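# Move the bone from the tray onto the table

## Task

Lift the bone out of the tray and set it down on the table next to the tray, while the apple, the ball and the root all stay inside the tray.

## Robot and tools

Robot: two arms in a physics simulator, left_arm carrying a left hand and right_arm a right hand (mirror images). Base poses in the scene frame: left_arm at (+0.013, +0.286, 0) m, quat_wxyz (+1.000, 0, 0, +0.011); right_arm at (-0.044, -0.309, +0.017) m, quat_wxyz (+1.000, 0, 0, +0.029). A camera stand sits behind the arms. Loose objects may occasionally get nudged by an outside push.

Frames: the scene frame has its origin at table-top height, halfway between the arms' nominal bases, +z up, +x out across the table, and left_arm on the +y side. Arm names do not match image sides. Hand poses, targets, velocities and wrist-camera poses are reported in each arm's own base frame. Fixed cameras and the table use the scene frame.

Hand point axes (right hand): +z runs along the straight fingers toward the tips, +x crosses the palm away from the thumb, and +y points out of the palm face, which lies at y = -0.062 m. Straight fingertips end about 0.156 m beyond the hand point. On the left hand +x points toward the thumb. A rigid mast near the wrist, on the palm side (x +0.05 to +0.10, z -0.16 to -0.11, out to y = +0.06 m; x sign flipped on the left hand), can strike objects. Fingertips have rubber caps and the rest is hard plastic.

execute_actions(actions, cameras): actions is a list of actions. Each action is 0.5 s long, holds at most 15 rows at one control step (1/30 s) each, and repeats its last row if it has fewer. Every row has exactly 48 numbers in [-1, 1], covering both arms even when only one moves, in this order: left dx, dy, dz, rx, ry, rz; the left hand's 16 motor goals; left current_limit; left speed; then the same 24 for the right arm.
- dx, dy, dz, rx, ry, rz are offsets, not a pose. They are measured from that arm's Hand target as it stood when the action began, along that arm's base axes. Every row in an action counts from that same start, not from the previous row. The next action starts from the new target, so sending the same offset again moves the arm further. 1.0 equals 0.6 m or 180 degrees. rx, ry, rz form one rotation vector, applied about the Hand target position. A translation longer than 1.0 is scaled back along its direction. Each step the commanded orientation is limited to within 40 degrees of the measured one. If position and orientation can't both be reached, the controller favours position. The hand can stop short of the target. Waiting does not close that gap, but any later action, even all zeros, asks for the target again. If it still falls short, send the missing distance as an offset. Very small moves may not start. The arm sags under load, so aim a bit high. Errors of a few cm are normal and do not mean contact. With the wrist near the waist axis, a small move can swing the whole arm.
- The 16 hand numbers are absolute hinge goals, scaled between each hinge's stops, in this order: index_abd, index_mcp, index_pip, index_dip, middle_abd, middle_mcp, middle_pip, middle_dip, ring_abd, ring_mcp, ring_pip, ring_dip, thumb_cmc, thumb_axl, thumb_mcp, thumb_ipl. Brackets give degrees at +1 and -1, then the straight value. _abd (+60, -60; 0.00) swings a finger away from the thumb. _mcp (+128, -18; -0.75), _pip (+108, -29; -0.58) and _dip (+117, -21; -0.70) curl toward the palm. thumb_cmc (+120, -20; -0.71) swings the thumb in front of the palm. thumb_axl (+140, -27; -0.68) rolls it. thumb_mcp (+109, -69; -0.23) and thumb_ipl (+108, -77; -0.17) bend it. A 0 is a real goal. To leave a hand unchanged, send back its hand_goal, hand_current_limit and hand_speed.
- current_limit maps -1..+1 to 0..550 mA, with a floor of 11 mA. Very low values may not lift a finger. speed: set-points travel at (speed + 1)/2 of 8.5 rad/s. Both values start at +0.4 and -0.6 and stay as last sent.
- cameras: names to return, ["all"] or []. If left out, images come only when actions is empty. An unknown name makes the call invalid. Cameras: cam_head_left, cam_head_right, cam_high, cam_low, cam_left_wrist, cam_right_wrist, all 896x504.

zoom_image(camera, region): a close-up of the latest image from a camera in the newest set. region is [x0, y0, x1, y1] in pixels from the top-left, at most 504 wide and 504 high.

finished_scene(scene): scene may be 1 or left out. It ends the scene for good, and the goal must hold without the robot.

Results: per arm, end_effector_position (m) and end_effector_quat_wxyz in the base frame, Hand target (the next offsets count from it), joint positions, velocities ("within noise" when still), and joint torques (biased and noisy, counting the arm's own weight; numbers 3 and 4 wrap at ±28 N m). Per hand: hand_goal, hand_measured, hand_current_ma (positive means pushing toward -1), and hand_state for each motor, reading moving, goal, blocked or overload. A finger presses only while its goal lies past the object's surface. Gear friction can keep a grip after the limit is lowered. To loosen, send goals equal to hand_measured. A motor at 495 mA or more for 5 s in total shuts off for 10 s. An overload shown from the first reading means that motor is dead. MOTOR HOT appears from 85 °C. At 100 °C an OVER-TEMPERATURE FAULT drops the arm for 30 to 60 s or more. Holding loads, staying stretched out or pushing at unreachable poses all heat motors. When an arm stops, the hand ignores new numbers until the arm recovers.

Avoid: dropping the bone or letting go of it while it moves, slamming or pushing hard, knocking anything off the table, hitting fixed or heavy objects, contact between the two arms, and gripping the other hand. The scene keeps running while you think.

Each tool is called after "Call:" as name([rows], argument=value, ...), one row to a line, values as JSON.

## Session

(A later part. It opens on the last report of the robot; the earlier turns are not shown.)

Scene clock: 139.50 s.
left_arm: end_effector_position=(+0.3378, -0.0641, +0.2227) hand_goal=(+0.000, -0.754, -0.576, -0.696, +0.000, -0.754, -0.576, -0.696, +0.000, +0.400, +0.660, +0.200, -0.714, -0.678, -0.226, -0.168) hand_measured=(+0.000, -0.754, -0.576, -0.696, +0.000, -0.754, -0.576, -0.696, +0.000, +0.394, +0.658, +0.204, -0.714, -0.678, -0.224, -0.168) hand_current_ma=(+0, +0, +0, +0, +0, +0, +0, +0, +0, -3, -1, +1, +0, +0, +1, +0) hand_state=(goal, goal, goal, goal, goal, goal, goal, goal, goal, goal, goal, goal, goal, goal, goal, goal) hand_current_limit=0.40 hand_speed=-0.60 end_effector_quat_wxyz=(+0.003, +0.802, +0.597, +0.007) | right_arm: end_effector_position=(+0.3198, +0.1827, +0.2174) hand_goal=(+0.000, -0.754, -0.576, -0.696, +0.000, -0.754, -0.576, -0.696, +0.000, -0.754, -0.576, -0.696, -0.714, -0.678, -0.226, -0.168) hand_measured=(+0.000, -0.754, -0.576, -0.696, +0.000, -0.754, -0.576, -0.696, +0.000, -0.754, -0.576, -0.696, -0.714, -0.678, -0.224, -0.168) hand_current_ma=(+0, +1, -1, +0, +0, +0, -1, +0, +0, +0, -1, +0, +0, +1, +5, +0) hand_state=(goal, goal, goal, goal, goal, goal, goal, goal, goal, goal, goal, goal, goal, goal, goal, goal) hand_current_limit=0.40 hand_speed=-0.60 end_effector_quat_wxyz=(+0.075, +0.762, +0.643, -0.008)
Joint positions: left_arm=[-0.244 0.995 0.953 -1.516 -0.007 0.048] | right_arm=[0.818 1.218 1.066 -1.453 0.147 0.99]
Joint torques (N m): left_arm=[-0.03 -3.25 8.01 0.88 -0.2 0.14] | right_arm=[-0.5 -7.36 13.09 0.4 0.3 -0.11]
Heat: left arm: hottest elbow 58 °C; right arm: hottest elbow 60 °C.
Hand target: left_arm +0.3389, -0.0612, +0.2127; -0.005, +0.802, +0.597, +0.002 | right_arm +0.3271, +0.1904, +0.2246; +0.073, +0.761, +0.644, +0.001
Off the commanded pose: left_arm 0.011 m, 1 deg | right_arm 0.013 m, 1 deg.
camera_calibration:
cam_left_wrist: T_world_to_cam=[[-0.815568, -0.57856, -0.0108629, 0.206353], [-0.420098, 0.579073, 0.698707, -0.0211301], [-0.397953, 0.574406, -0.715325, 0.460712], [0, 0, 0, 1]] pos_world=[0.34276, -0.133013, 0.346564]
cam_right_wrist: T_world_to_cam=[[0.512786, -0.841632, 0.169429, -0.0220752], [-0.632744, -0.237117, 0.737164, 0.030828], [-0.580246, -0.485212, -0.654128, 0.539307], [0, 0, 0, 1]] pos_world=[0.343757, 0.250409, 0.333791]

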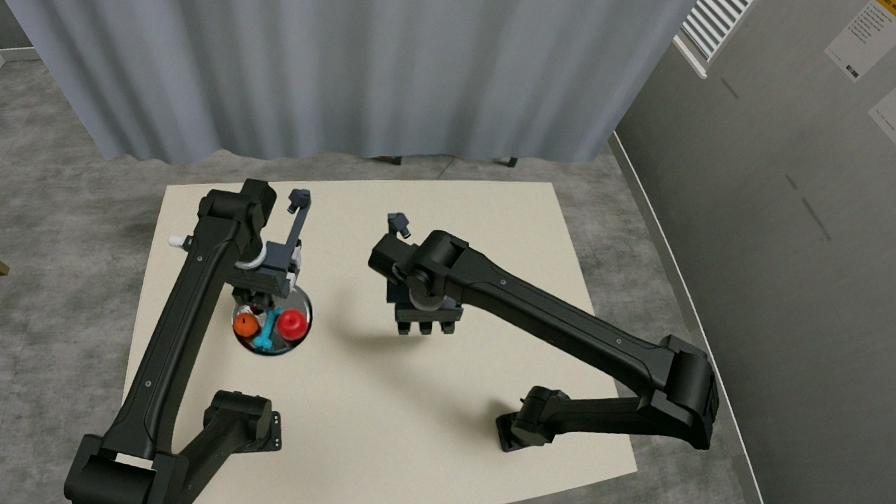

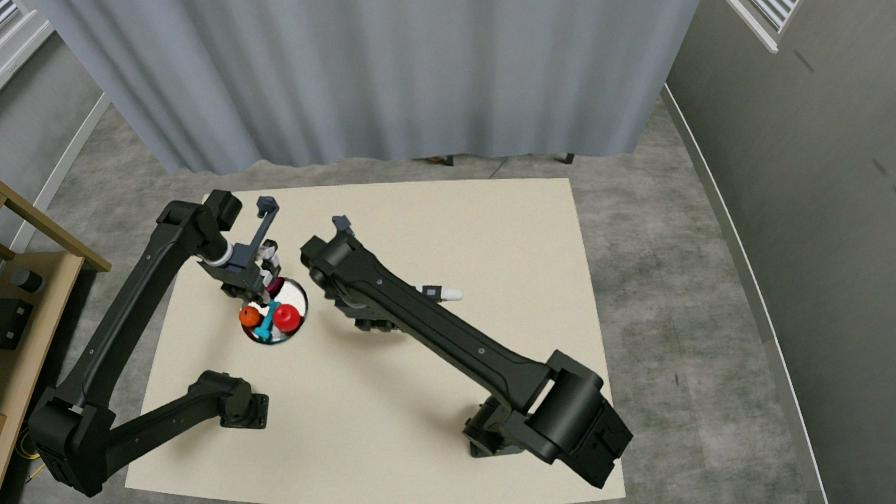

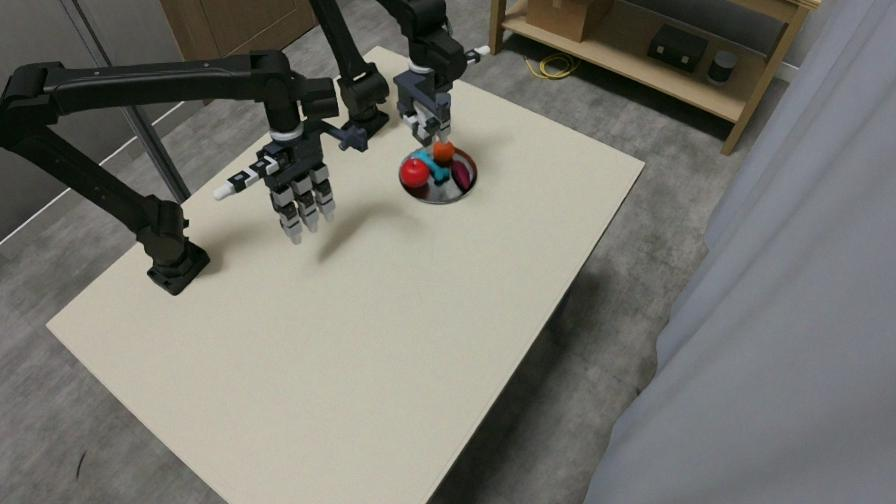

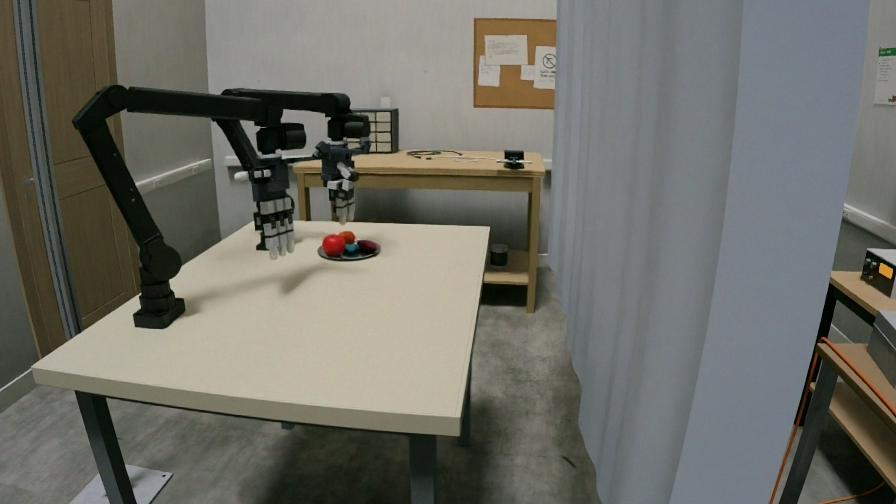

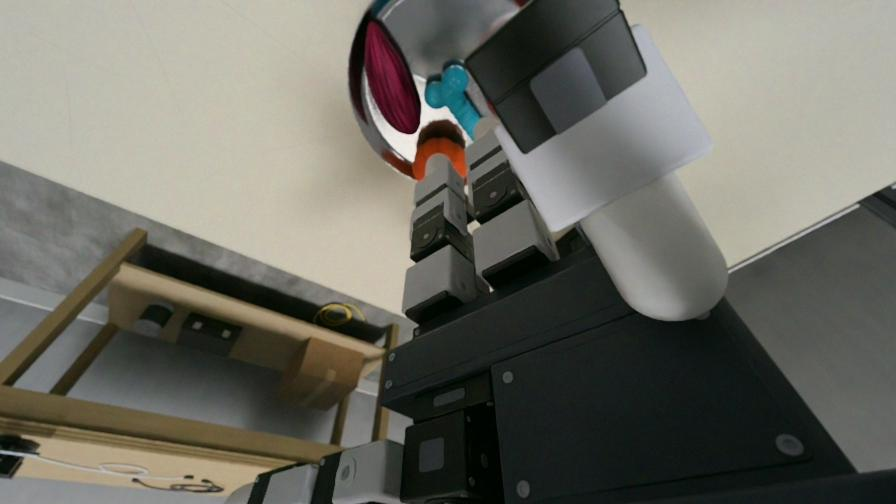

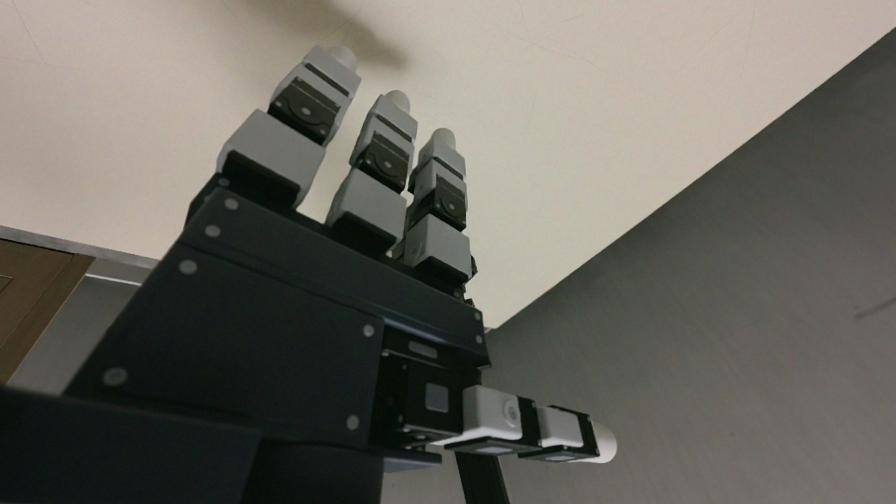

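Call:
execute_actions([
  [[-0.0022,0.0072,-0.0633,0,0,0,0,-0.754,-0.576,-0.696,0,-0.754,-0.576,-0.696,0,0.4,0.66,0.2,-0.714,-0.678,-0.226,-0.168,0.4,-0.6,0,0,0,0,0,0,0,-0.754,-0.576,-0.696,0,-0.754,-0.576,-0.696,0,-0.754,-0.576,-0.696,-0.714,-0.678,-0.226,-0.168,0.4,-0.6]],
], cameras=["cam_head_left","cam_head_right","cam_high","cam_left_wrist"])

Call:
zoom_image(camera="cam_left_wrist", region=[340, 20, 560, 220])

Call:
zoom_image(camera="cam_high", region=[380, 90, 490, 210])

Call:
zoom_image(camera="cam_head_right", region=[200, 250, 320, 360])

Call:
zoom_image(camera="cam_head_left", region=[200, 250, 340, 370])

Scene clock: 150.57 s.
left_arm: end_effector_position=(+0.3374, -0.0596, +0.1848) hand_goal=(+0.000, -0.754, -0.576, -0.696, +0.000, -0.754, -0.576, -0.696, +0.000, +0.400, +0.660, +0.200, -0.714, -0.678, -0.226, -0.168) hand_measured=(+0.000, -0.754, -0.576, -0.696, +0.000, -0.754, -0.576, -0.696, +0.000, +0.394, +0.658, +0.204, -0.714, -0.678, -0.224, -0.168) hand_current_ma=(+0, +0, +0, +0, +0, +0, +0, +0, +0, -3, -1, +1, +0, +0, +1, +0) hand_state=(goal, goal, goal, goal, goal, goal, goal, goal, goal, goal, goal, goal, goal, goal, goal, goal) hand_current_limit=0.40 hand_speed=-0.60 end_effector_quat_wxyz=(+0.003, +0.802, +0.597, +0.007) | right_arm: end_effector_position=(+0.3198, +0.1827, +0.2174) hand_goal=(+0.000, -0.754, -0.576, -0.696, +0.000, -0.754, -0.576, -0.696, +0.000, -0.754, -0.576, -0.696, -0.714, -0.678, -0.226, -0.168) hand_measured=(+0.000, -0.754, -0.576, -0.696, +0.000, -0.754, -0.576, -0.696, +0.000, -0.754, -0.576, -0.696, -0.714, -0.678, -0.224, -0.168) hand_current_ma=(+0, +1, -1, +0, +0, +0, -1, +0, +0, +0, -1, +0, +0, +1, +5, +0) hand_state=(goal, goal, goal, goal, goal, goal, goal, goal, goal, goal, goal, goal, goal, goal, goal, goal) hand_current_limit=0.40 hand_speed=-0.60 end_effector_quat_wxyz=(+0.075, +0.762, +0.643, -0.008)
Joint positions: left_arm=[-0.228 1.001 0.856 -1.413 -0.007 0.062] | right_arm=[0.818 1.218 1.066 -1.453 0.147 0.99]
Joint torques (N m): left_arm=[-0.03 -3.14 7.91 0.98 -0.18 0.13] | right_arm=[-0.5 -7.36 13.09 0.4 0.3 -0.11]
Heat: left arm: hottest elbow 55 °C; right arm: hottest elbow 61 °C.
Hand target: left_arm +0.3376, -0.0568, +0.1747; -0.005, +0.802, +0.597, +0.002 | right_arm +0.3271, +0.1904, +0.2246; +0.073, +0.761, +0.644, +0.001
Off the commanded pose: left_arm 0.010 m, 1 deg | right_arm 0.013 m, 1 deg.
camera_calibration:
cam_left_wrist: T_world_to_cam=[[-0.814673, -0.579803, -0.0116675, 0.207942], [-0.421522, 0.578216, 0.69856, 0.00312437], [-0.398281, 0.574016, -0.715457, 0.430945], [0, 0, 0, 1]] pos_world=[0.342359, -0.12861, 0.308566]
Images, in order (width x height): cam_head_left 896x504, cam_head_right 896x504, cam_high 896x504, cam_left_wrist 896x504.

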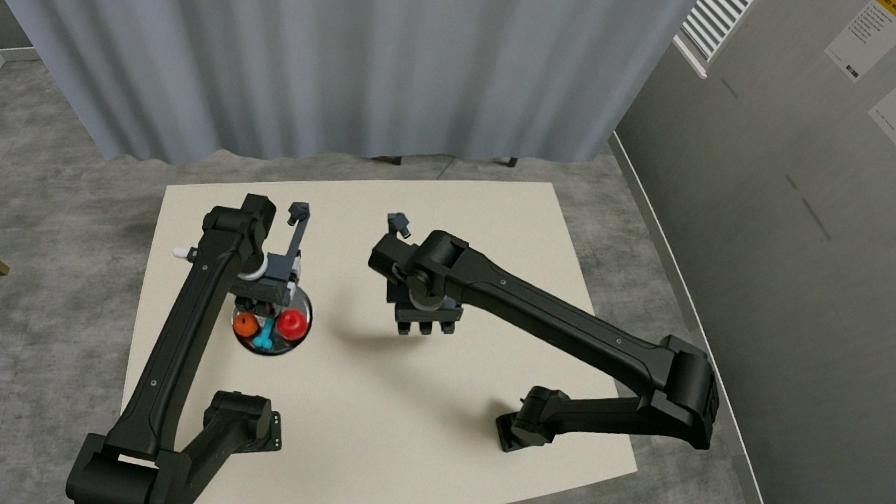

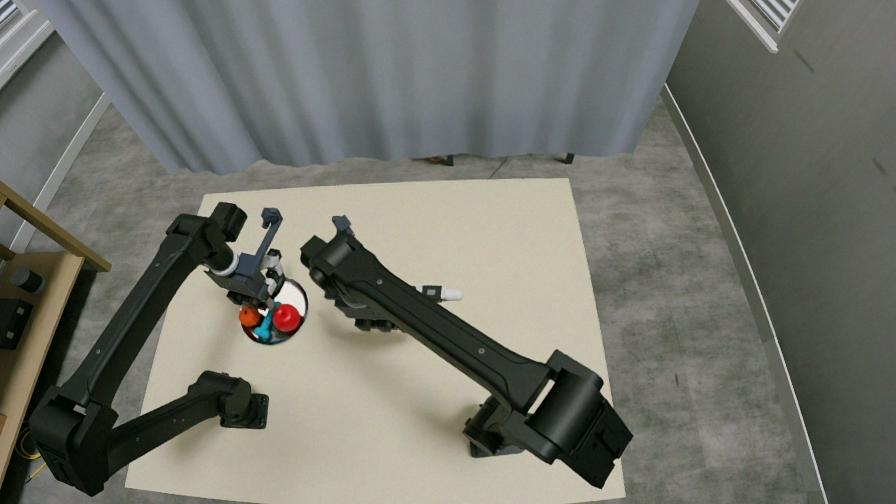

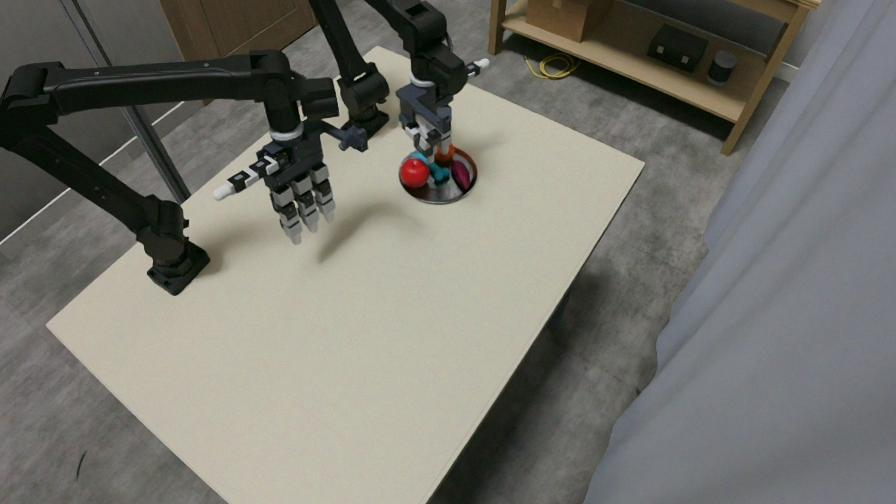

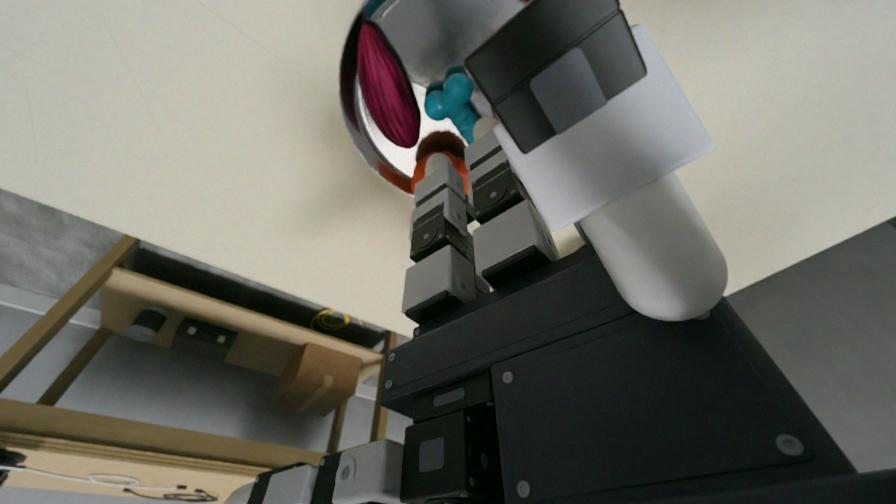

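Scaled by 2.291 from the camera's 896x504 image, which has a finer 1280x720 frame.

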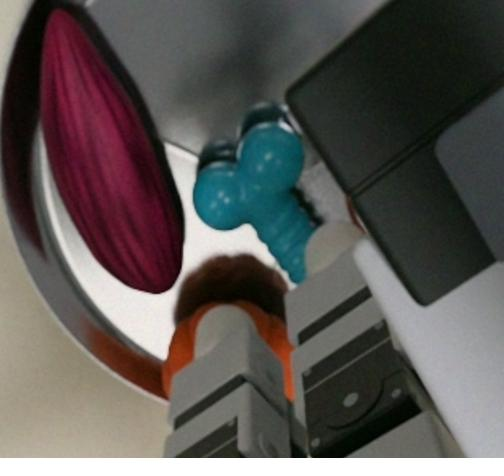

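Scaled by 4.200 from the camera's 896x504 image, which has a finer 1280x720 frame.

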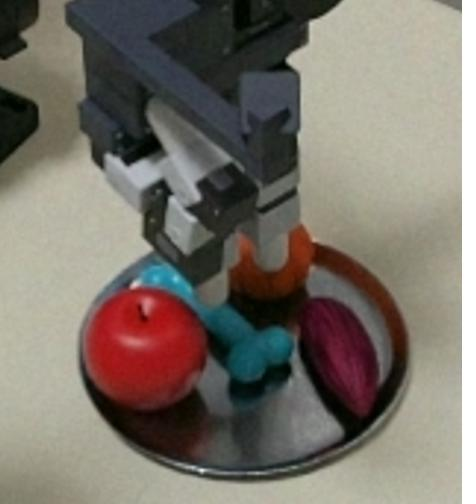

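Scaled by 4.200 from the camera's 896x504 image, which has a finer 1280x720 frame.

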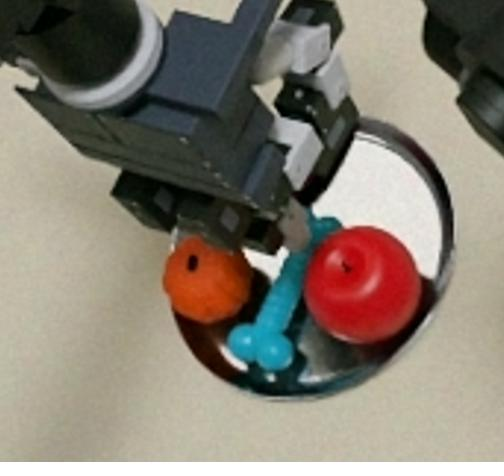

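Scaled by 3.600 from the camera's 896x504 image, which has a finer 1280x720 frame.

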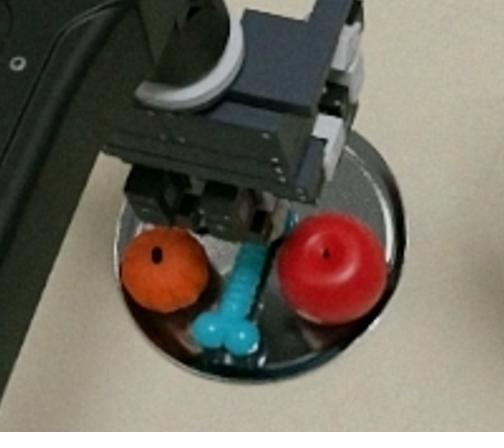

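Call:
execute_actions([
  [[0,0,-0.0267,0,0,0,0,-0.754,-0.576,-0.696,0,-0.754,-0.576,-0.696,0,0.4,0.66,0.2,-0.714,-0.678,-0.226,-0.168,0.4,-0.6,0,0,0,0,0,0,0,-0.754,-0.576,-0.696,0,-0.754,-0.576,-0.696,0,-0.754,-0.576,-0.696,-0.714,-0.678,-0.226,-0.168,0.4,-0.6]],
  [[0,0,-0.0267,0,0,0,0,-0.754,-0.576,-0.696,0,-0.754,-0.576,-0.696,0,0.4,0.66,0.2,-0.714,-0.678,-0.226,-0.168,0.4,-0.6,0,0,0,0,0,0,0,-0.754,-0.576,-0.696,0,-0.754,-0.576,-0.696,0,-0.754,-0.576,-0.696,-0.714,-0.678,-0.226,-0.168,0.4,-0.6]],
  [[0,0,-0.0233,0,0,0,0,-0.754,-0.576,-0.696,0,-0.754,-0.576,-0.696,0,0.4,0.66,0.2,-0.714,-0.678,-0.226,-0.168,0.4,-0.6,0,0,0,0,0,0,0,-0.754,-0.576,-0.696,0,-0.754,-0.576,-0.696,0,-0.754,-0.576,-0.696,-0.714,-0.678,-0.226,-0.168,0.4,-0.6]],
], cameras=["cam_head_left","cam_head_right","cam_high","cam_low","cam_left_wrist"])

Call:
zoom_image(camera="cam_left_wrist", region=[340, 20, 560, 220])

Call:
zoom_image(camera="cam_high", region=[380, 100, 490, 220])

Call:
zoom_image(camera="cam_low", region=[310, 200, 390, 270])

Call:
zoom_image(camera="cam_head_right", region=[200, 250, 320, 360])

Scene clock: 160.83 s.
left_arm: end_effector_position=(+0.3412, -0.0593, +0.1469) hand_goal=(+0.000, -0.754, -0.576, -0.696, +0.000, -0.754, -0.576, -0.696, +0.000, +0.400, +0.660, +0.200, -0.714, -0.678, -0.226, -0.168) hand_measured=(+0.000, -0.754, -0.576, -0.696, +0.000, -0.760, -0.580, -0.698, +0.000, +0.394, +0.658, +0.204, -0.714, -0.678, -0.222, -0.168) hand_current_ma=(+0, +0, +0, +0, +0, -4, -1, +0, +0, -3, -1, +1, +0, +0, +1, +0) hand_state=(goal, goal, goal, goal, goal, goal, goal, goal, goal, goal, goal, goal, goal, goal, goal, goal) hand_current_limit=0.40 hand_speed=-0.60 end_effector_quat_wxyz=(+0.008, +0.802, +0.598, +0.014) | right_arm: end_effector_position=(+0.3198, +0.1827, +0.2174) hand_goal=(+0.000, -0.754, -0.576, -0.696, +0.000, -0.754, -0.576, -0.696, +0.000, -0.754, -0.576, -0.696, -0.714, -0.678, -0.226, -0.168) hand_measured=(+0.000, -0.754, -0.576, -0.696, +0.000, -0.754, -0.576, -0.696, +0.000, -0.754, -0.576, -0.696, -0.714, -0.678, -0.224, -0.168) hand_current_ma=(+0, +1, -1, +0, +0, +0, -1, +0, +0, +0, -1, +0, +0, +1, +5, +0) hand_state=(goal, goal, goal, goal, goal, goal, goal, goal, goal, goal, goal, goal, goal, goal, goal, goal) hand_current_limit=0.40 hand_speed=-0.60 end_effector_quat_wxyz=(+0.075, +0.762, +0.643, -0.008)
Joint positions: left_arm=[-0.226 1.024 0.766 -1.282 -0.011 0.064] | right_arm=[0.818 1.218 1.066 -1.453 0.147 0.99]
Joint torques (N m): left_arm=[-0.21 -2.55 6.93 1.07 -0.04 0.14] | right_arm=[-0.56 -7.3 13.09 0.4 0.3 -0.11]
Heat: left arm: hottest elbow 55 °C; right arm: hottest elbow 62 °C.
Hand target: left_arm +0.3375, -0.0568, +0.1287; -0.005, +0.802, +0.597, +0.002 | right_arm +0.3271, +0.1904, +0.2246; +0.073, +0.761, +0.644, +0.001
Off the commanded pose: left_arm 0.019 m, 2 deg | right_arm 0.013 m, 1 deg.
camera_calibration:
cam_left_wrist: T_world_to_cam=[[-0.813908, -0.580449, -0.0251361, 0.21248], [-0.433602, 0.578063, 0.691254, 0.036224], [-0.386708, 0.573517, -0.722174, 0.402259], [0, 0, 0, 1]] pos_world=[0.344203, -0.128308, 0.270802]
Images, in order (width x height): cam_head_left 896x504, cam_head_right 896x504, cam_high 896x504, cam_low 896x504, cam_left_wrist 896x504.

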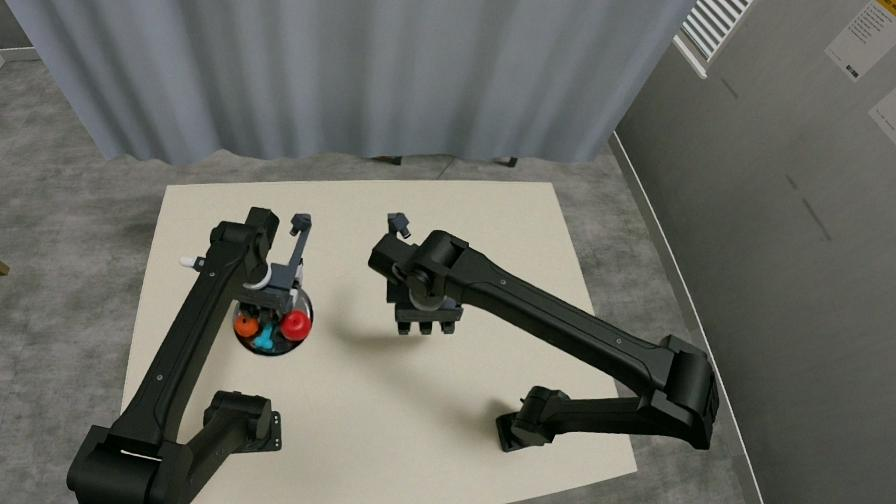

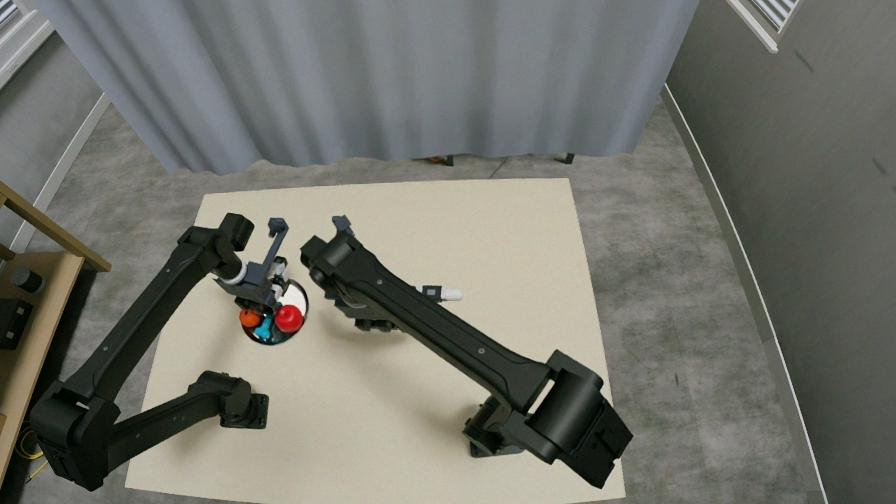

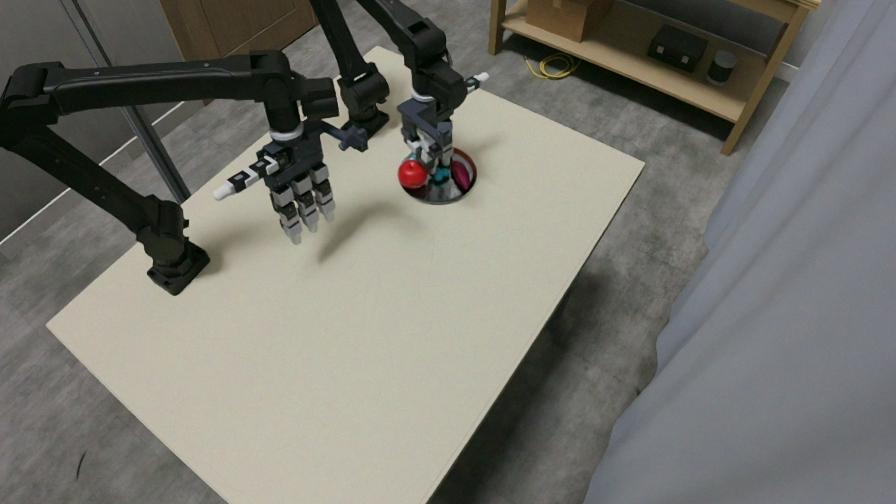

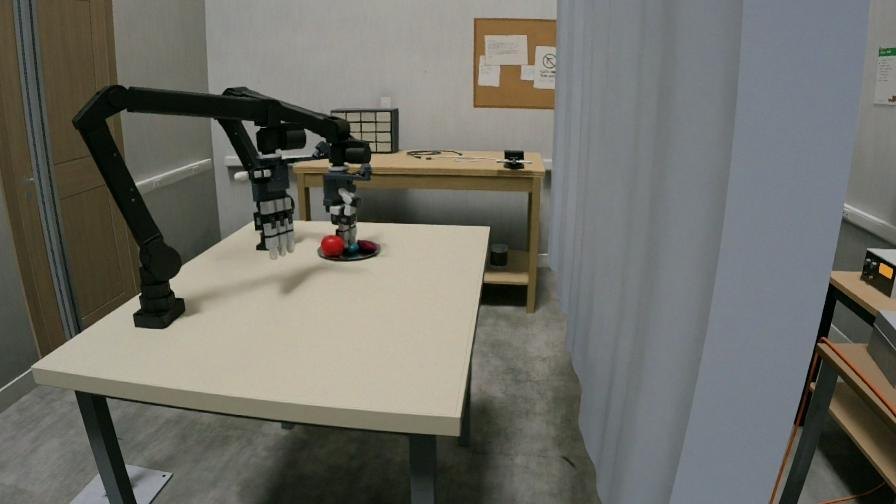

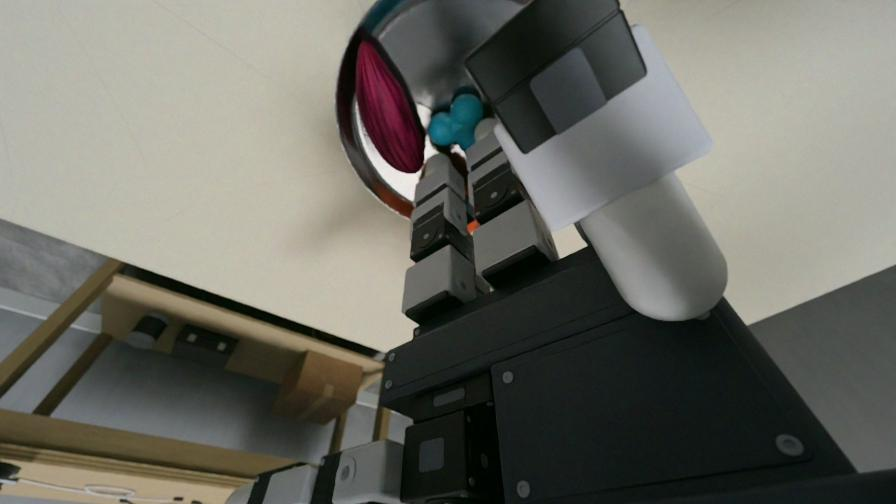

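Scaled by 2.291 from the camera's 896x504 image, which has a finer 1280x720 frame.

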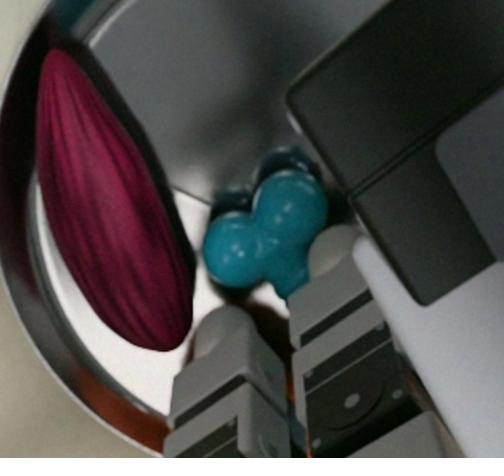

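Scaled by 4.200 from the camera's 896x504 image, which has a finer 1280x720 frame.

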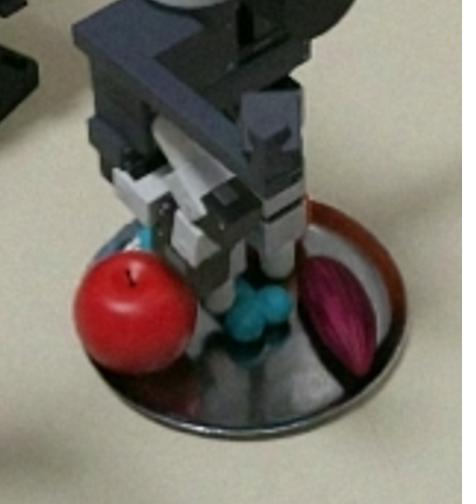

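Scaled by 6.300 from the camera's 896x504 image, which has a finer 1280x720 frame.

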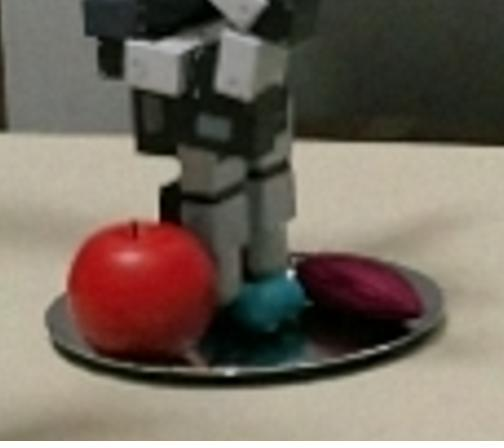

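Scaled by 4.200 from the camera's 896x504 image, which has a finer 1280x720 frame.

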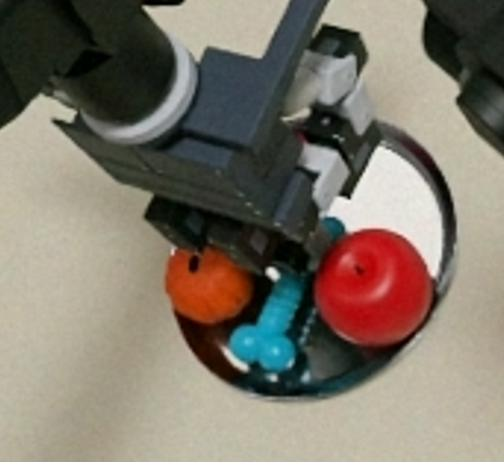

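Call:
execute_actions([
  [[-0.008,-0.001,0.008,0,0.01,0,0,-0.754,-0.576,-0.696,0,-0.754,-0.576,-0.696,0,0.4,0.66,0.2,-0.714,-0.678,-0.226,-0.168,0.4,-0.6,0,0,0,0,0,0,0,-0.754,-0.576,-0.696,0,-0.754,-0.576,-0.696,0,-0.754,-0.576,-0.696,-0.714,-0.678,-0.226,-0.168,0.4,-0.6]],
], cameras=["cam_head_right","cam_high","cam_left_wrist"])

Call:
zoom_image(camera="cam_left_wrist", region=[340, 20, 560, 220])

Call:
zoom_image(camera="cam_high", region=[380, 100, 490, 220])

Scene clock: 168.10 s.
left_arm: end_effector_position=(+0.3369, -0.0588, +0.1449) hand_goal=(+0.000, -0.754, -0.576, -0.696, +0.000, -0.754, -0.576, -0.696, +0.000, +0.400, +0.660, +0.200, -0.714, -0.678, -0.226, -0.168) hand_measured=(+0.000, -0.754, -0.576, -0.696, -0.002, -0.738, -0.570, -0.694, +0.000, +0.394, +0.658, +0.204, -0.714, -0.678, -0.222, -0.168) hand_current_ma=(+0, +0, +0, +0, +0, +15, +3, +0, +0, -3, -1, +1, +0, +0, +1, +0) hand_state=(goal, goal, goal, goal, goal, goal, goal, goal, goal, goal, goal, goal, goal, goal, goal, goal) hand_current_limit=0.40 hand_speed=-0.60 end_effector_quat_wxyz=(+0.001, +0.802, +0.598, +0.006) | right_arm: end_effector_position=(+0.3198, +0.1827, +0.2174) hand_goal=(+0.000, -0.754, -0.576, -0.696, +0.000, -0.754, -0.576, -0.696, +0.000, -0.754, -0.576, -0.696, -0.714, -0.678, -0.226, -0.168) hand_measured=(+0.000, -0.754, -0.576, -0.696, +0.000, -0.754, -0.576, -0.696, +0.000, -0.754, -0.576, -0.696, -0.714, -0.678, -0.224, -0.168) hand_current_ma=(+0, +1, -1, +0, +0, +0, -1, +0, +0, +0, -1, +0, +0, +1, +5, +0) hand_state=(goal, goal, goal, goal, goal, goal, goal, goal, goal, goal, goal, goal, goal, goal, goal, goal) hand_current_limit=0.40 hand_speed=-0.60 end_effector_quat_wxyz=(+0.075, +0.762, +0.643, -0.008)
Joint positions: left_arm=[-0.226 1.026 0.766 -1.3 -0.008 0.064] | right_arm=[0.818 1.218 1.066 -1.453 0.147 0.99]
Joint torques (N m): left_arm=[-0.15 -2.37 8.5 -0.14 0.13 0.12] | right_arm=[-0.56 -7.3 13.09 0.4 0.3 -0.11]
Heat: left arm: hottest elbow 54 °C; right arm: hottest elbow 63 °C.
Hand target: left_arm +0.3327, -0.0574, +0.1335; -0.014, +0.802, +0.597, -0.011 | right_arm +0.3271, +0.1904, +0.2246; +0.073, +0.761, +0.644, +0.001
Off the commanded pose: left_arm 0.012 m, 3 deg | right_arm 0.013 m, 1 deg.
camera_calibration:
cam_left_wrist: T_world_to_cam=[[-0.814236, -0.580438, -0.0105124, 0.207183], [-0.420305, 0.576918, 0.700364, 0.0295207], [-0.400453, 0.57468, -0.713709, 0.402204], [0, 0, 0, 1]] pos_world=[0.342167, -0.127913, 0.26856]
Images, in order (width x height): cam_head_right 896x504, cam_high 896x504, cam_left_wrist 896x504.

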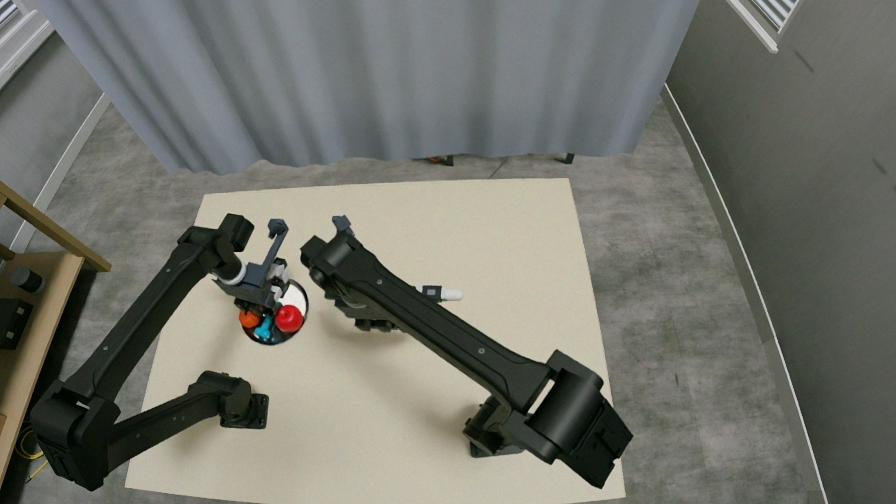

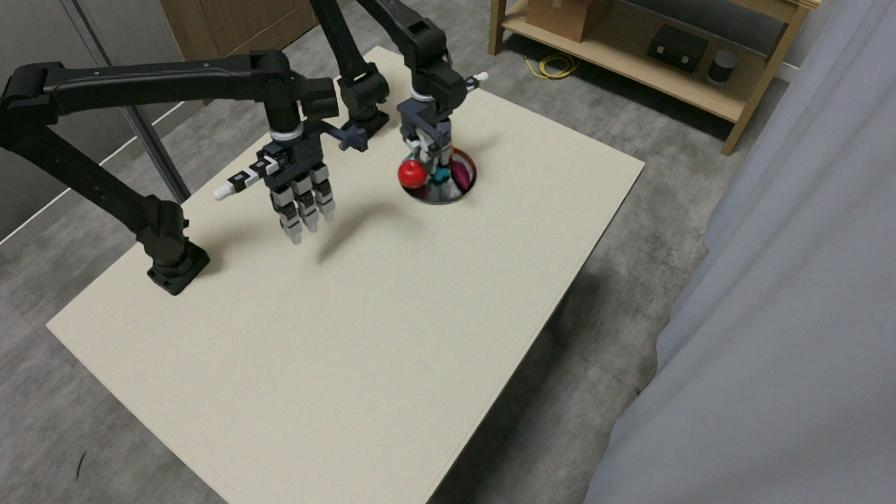

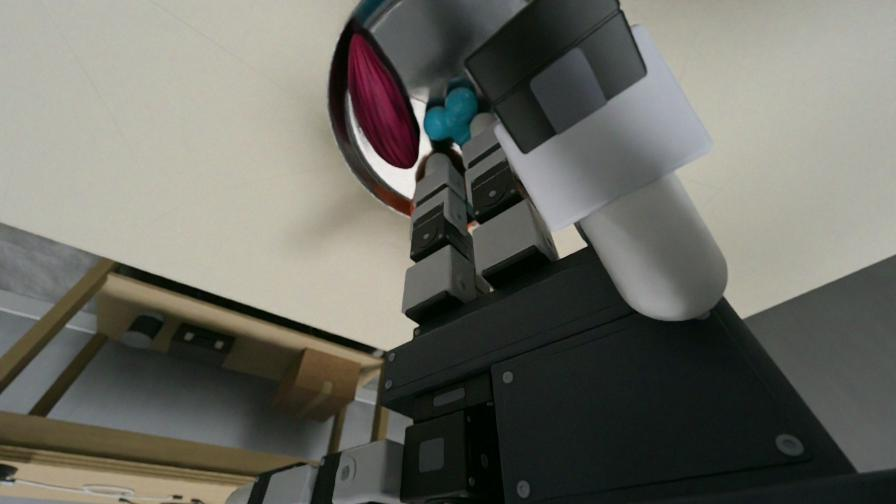

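Scaled by 2.291 from the camera's 896x504 image, which has a finer 1280x720 frame.

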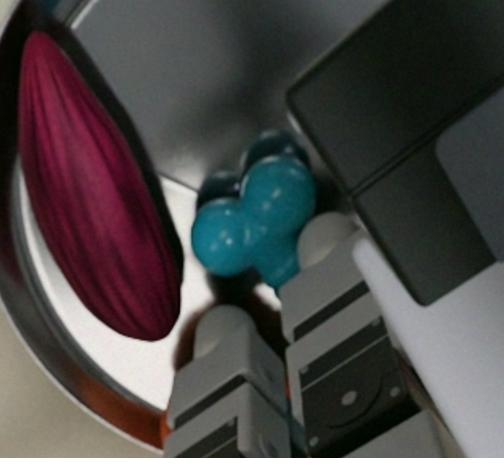

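Scaled by 4.200 from the camera's 896x504 image, which has a finer 1280x720 frame.

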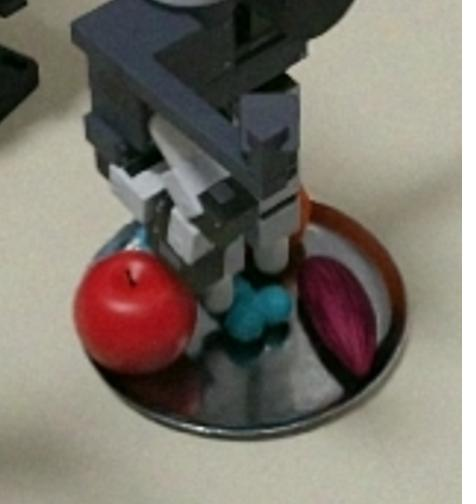

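Call:
execute_actions([
  [[-0.0083,0.0007,0.0167,0,0,0,0,-0.754,-0.576,-0.696,0,-0.754,-0.576,-0.696,0,0.4,0.66,0.2,-0.714,-0.678,-0.226,-0.168,0.4,-0.6,0,0,0,0,0,0,0,-0.754,-0.576,-0.696,0,-0.754,-0.576,-0.696,0,-0.754,-0.576,-0.696,-0.714,-0.678,-0.226,-0.168,0.4,-0.6]],
  [[0,0,-0.0275,0,0,0,0,-0.754,-0.576,-0.696,0,-0.754,-0.576,-0.696,0,0.4,0.66,0.2,-0.714,-0.678,-0.226,-0.168,0.4,-0.6,0,0,0,0,0,0,0,-0.754,-0.576,-0.696,0,-0.754,-0.576,-0.696,0,-0.754,-0.576,-0.696,-0.714,-0.678,-0.226,-0.168,0.4,-0.6]],
], cameras=["cam_head_right","cam_high","cam_left_wrist","cam_low"])

Call:
zoom_image(camera="cam_left_wrist", region=[340, 20, 560, 220])

Call:
zoom_image(camera="cam_high", region=[380, 100, 490, 220])

Call:
zoom_image(camera="cam_low", region=[310, 200, 390, 270])

Scene clock: 178.03 s.
left_arm: end_effector_position=(+0.3326, -0.0585, +0.1429) hand_goal=(+0.000, -0.754, -0.576, -0.696, +0.000, -0.754, -0.576, -0.696, +0.000, +0.400, +0.660, +0.200, -0.714, -0.678, -0.226, -0.168) hand_measured=(+0.000, -0.752, -0.576, -0.696, +0.002, -0.758, -0.578, -0.696, +0.000, +0.394, +0.658, +0.204, -0.714, -0.678, -0.222, -0.168) hand_current_ma=(+0, +0, +0, +0, +0, -2, -1, +0, +0, -3, -1, +1, +0, +0, +1, +0) hand_state=(goal, goal, goal, goal, goal, goal, goal, goal, goal, goal, goal, goal, goal, goal, goal, goal) hand_current_limit=0.40 hand_speed=-0.60 end_effector_quat_wxyz=(-0.004, +0.802, +0.598, +0.000) | right_arm: end_effector_position=(+0.3198, +0.1827, +0.2174) hand_goal=(+0.000, -0.754, -0.576, -0.696, +0.000, -0.754, -0.576, -0.696, +0.000, -0.754, -0.576, -0.696, -0.714, -0.678, -0.226, -0.168) hand_measured=(+0.000, -0.754, -0.576, -0.696, +0.000, -0.754, -0.576, -0.696, +0.000, -0.754, -0.576, -0.696, -0.714, -0.678, -0.224, -0.168) hand_current_ma=(+0, +1, -1, +0, +0, +0, -1, +0, +0, +0, -1, +0, +0, +1, +5, +0) hand_state=(goal, goal, goal, goal, goal, goal, goal, goal, goal, goal, goal, goal, goal, goal, goal, goal) hand_current_limit=0.40 hand_speed=-0.60 end_effector_quat_wxyz=(+0.075, +0.762, +0.643, -0.008)
Joint positions: left_arm=[-0.226 1.026 0.764 -1.316 -0.004 0.064] | right_arm=[0.818 1.218 1.066 -1.453 0.147 0.99]
Joint torques (N m): left_arm=[-0.56 -3.02 6.8 0.99 -0.02 0.09] | right_arm=[-0.5 -7.3 13.09 0.4 0.3 -0.11]
Heat: left arm: hottest elbow 54 °C; right arm: hottest elbow 64 °C.
Hand target: left_arm +0.3278, -0.0570, +0.1271; -0.014, +0.802, +0.597, -0.010 | right_arm +0.3271, +0.1904, +0.2246; +0.073, +0.761, +0.644, +0.001
Off the commanded pose: left_arm 0.017 m, 2 deg | right_arm 0.013 m, 1 deg.
camera_calibration:
cam_left_wrist: T_world_to_cam=[[-0.814341, -0.580376, 0.00343921, 0.201916], [-0.408162, 0.576896, 0.707527, 0.0238336], [-0.412616, 0.574765, -0.706678, 0.401992], [0, 0, 0, 1]] pos_world=[0.340025, -0.127614, 0.266522]
Images, in order (width x height): cam_head_right 896x504, cam_high 896x504, cam_low 896x504, cam_left_wrist 896x504.

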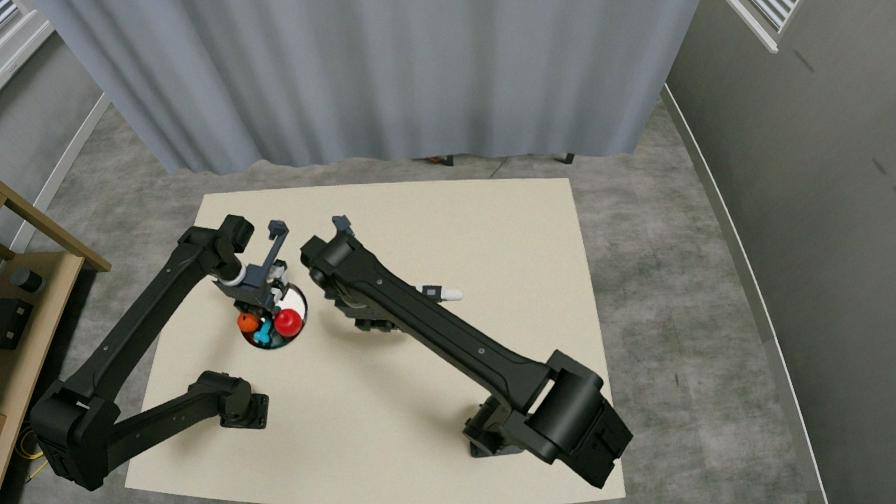

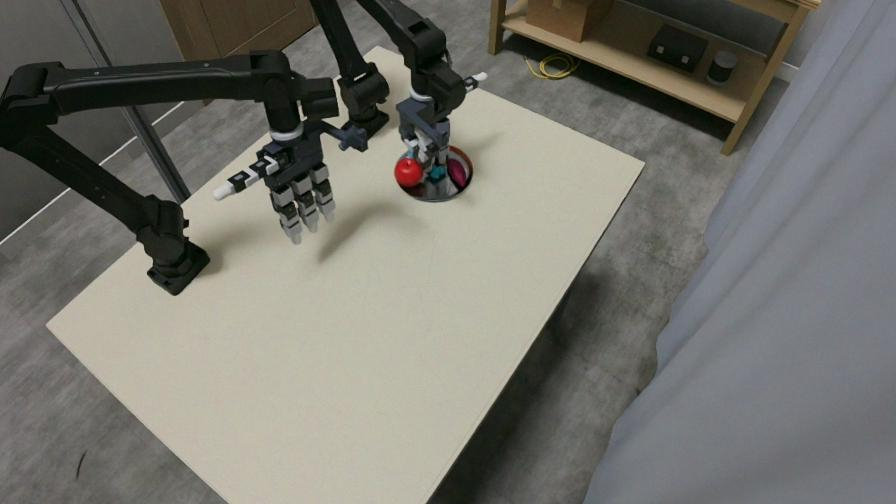

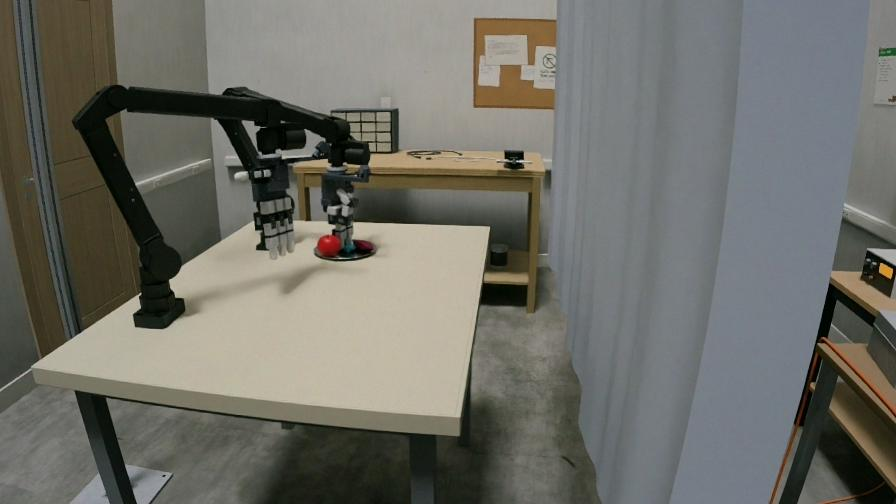

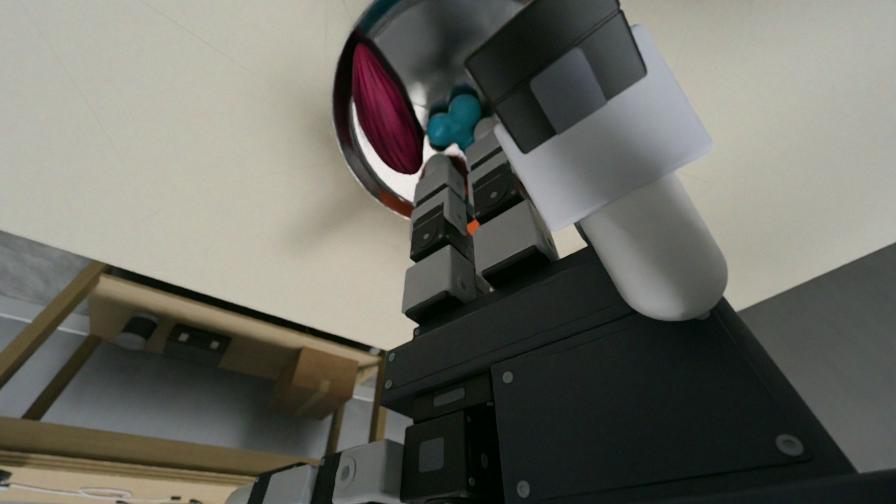

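Scaled by 2.291 from the camera's 896x504 image, which has a finer 1280x720 frame.

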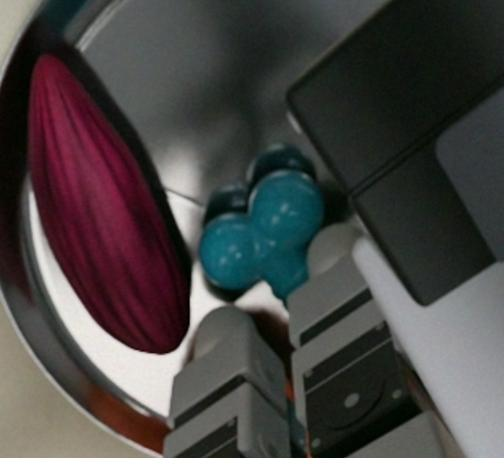

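Scaled by 4.200 from the camera's 896x504 image, which has a finer 1280x720 frame.

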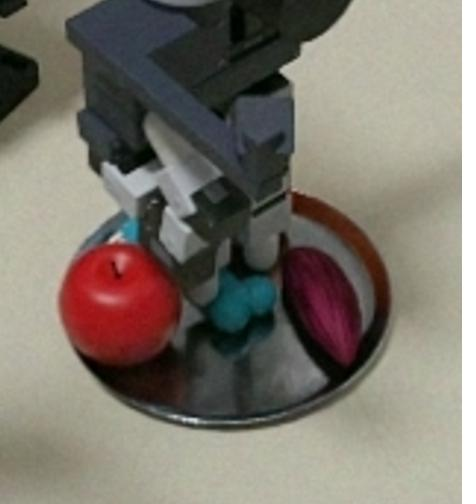

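Scaled by 6.300 from the camera's 896x504 image, which has a finer 1280x720 frame.

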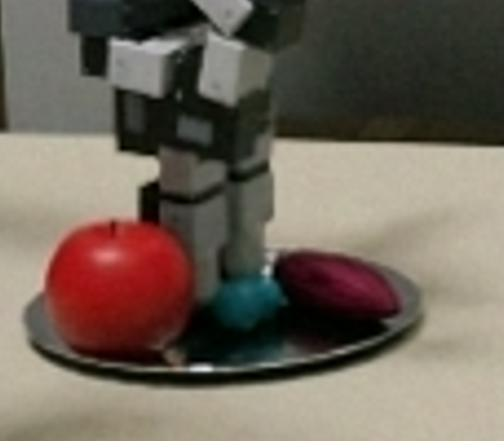

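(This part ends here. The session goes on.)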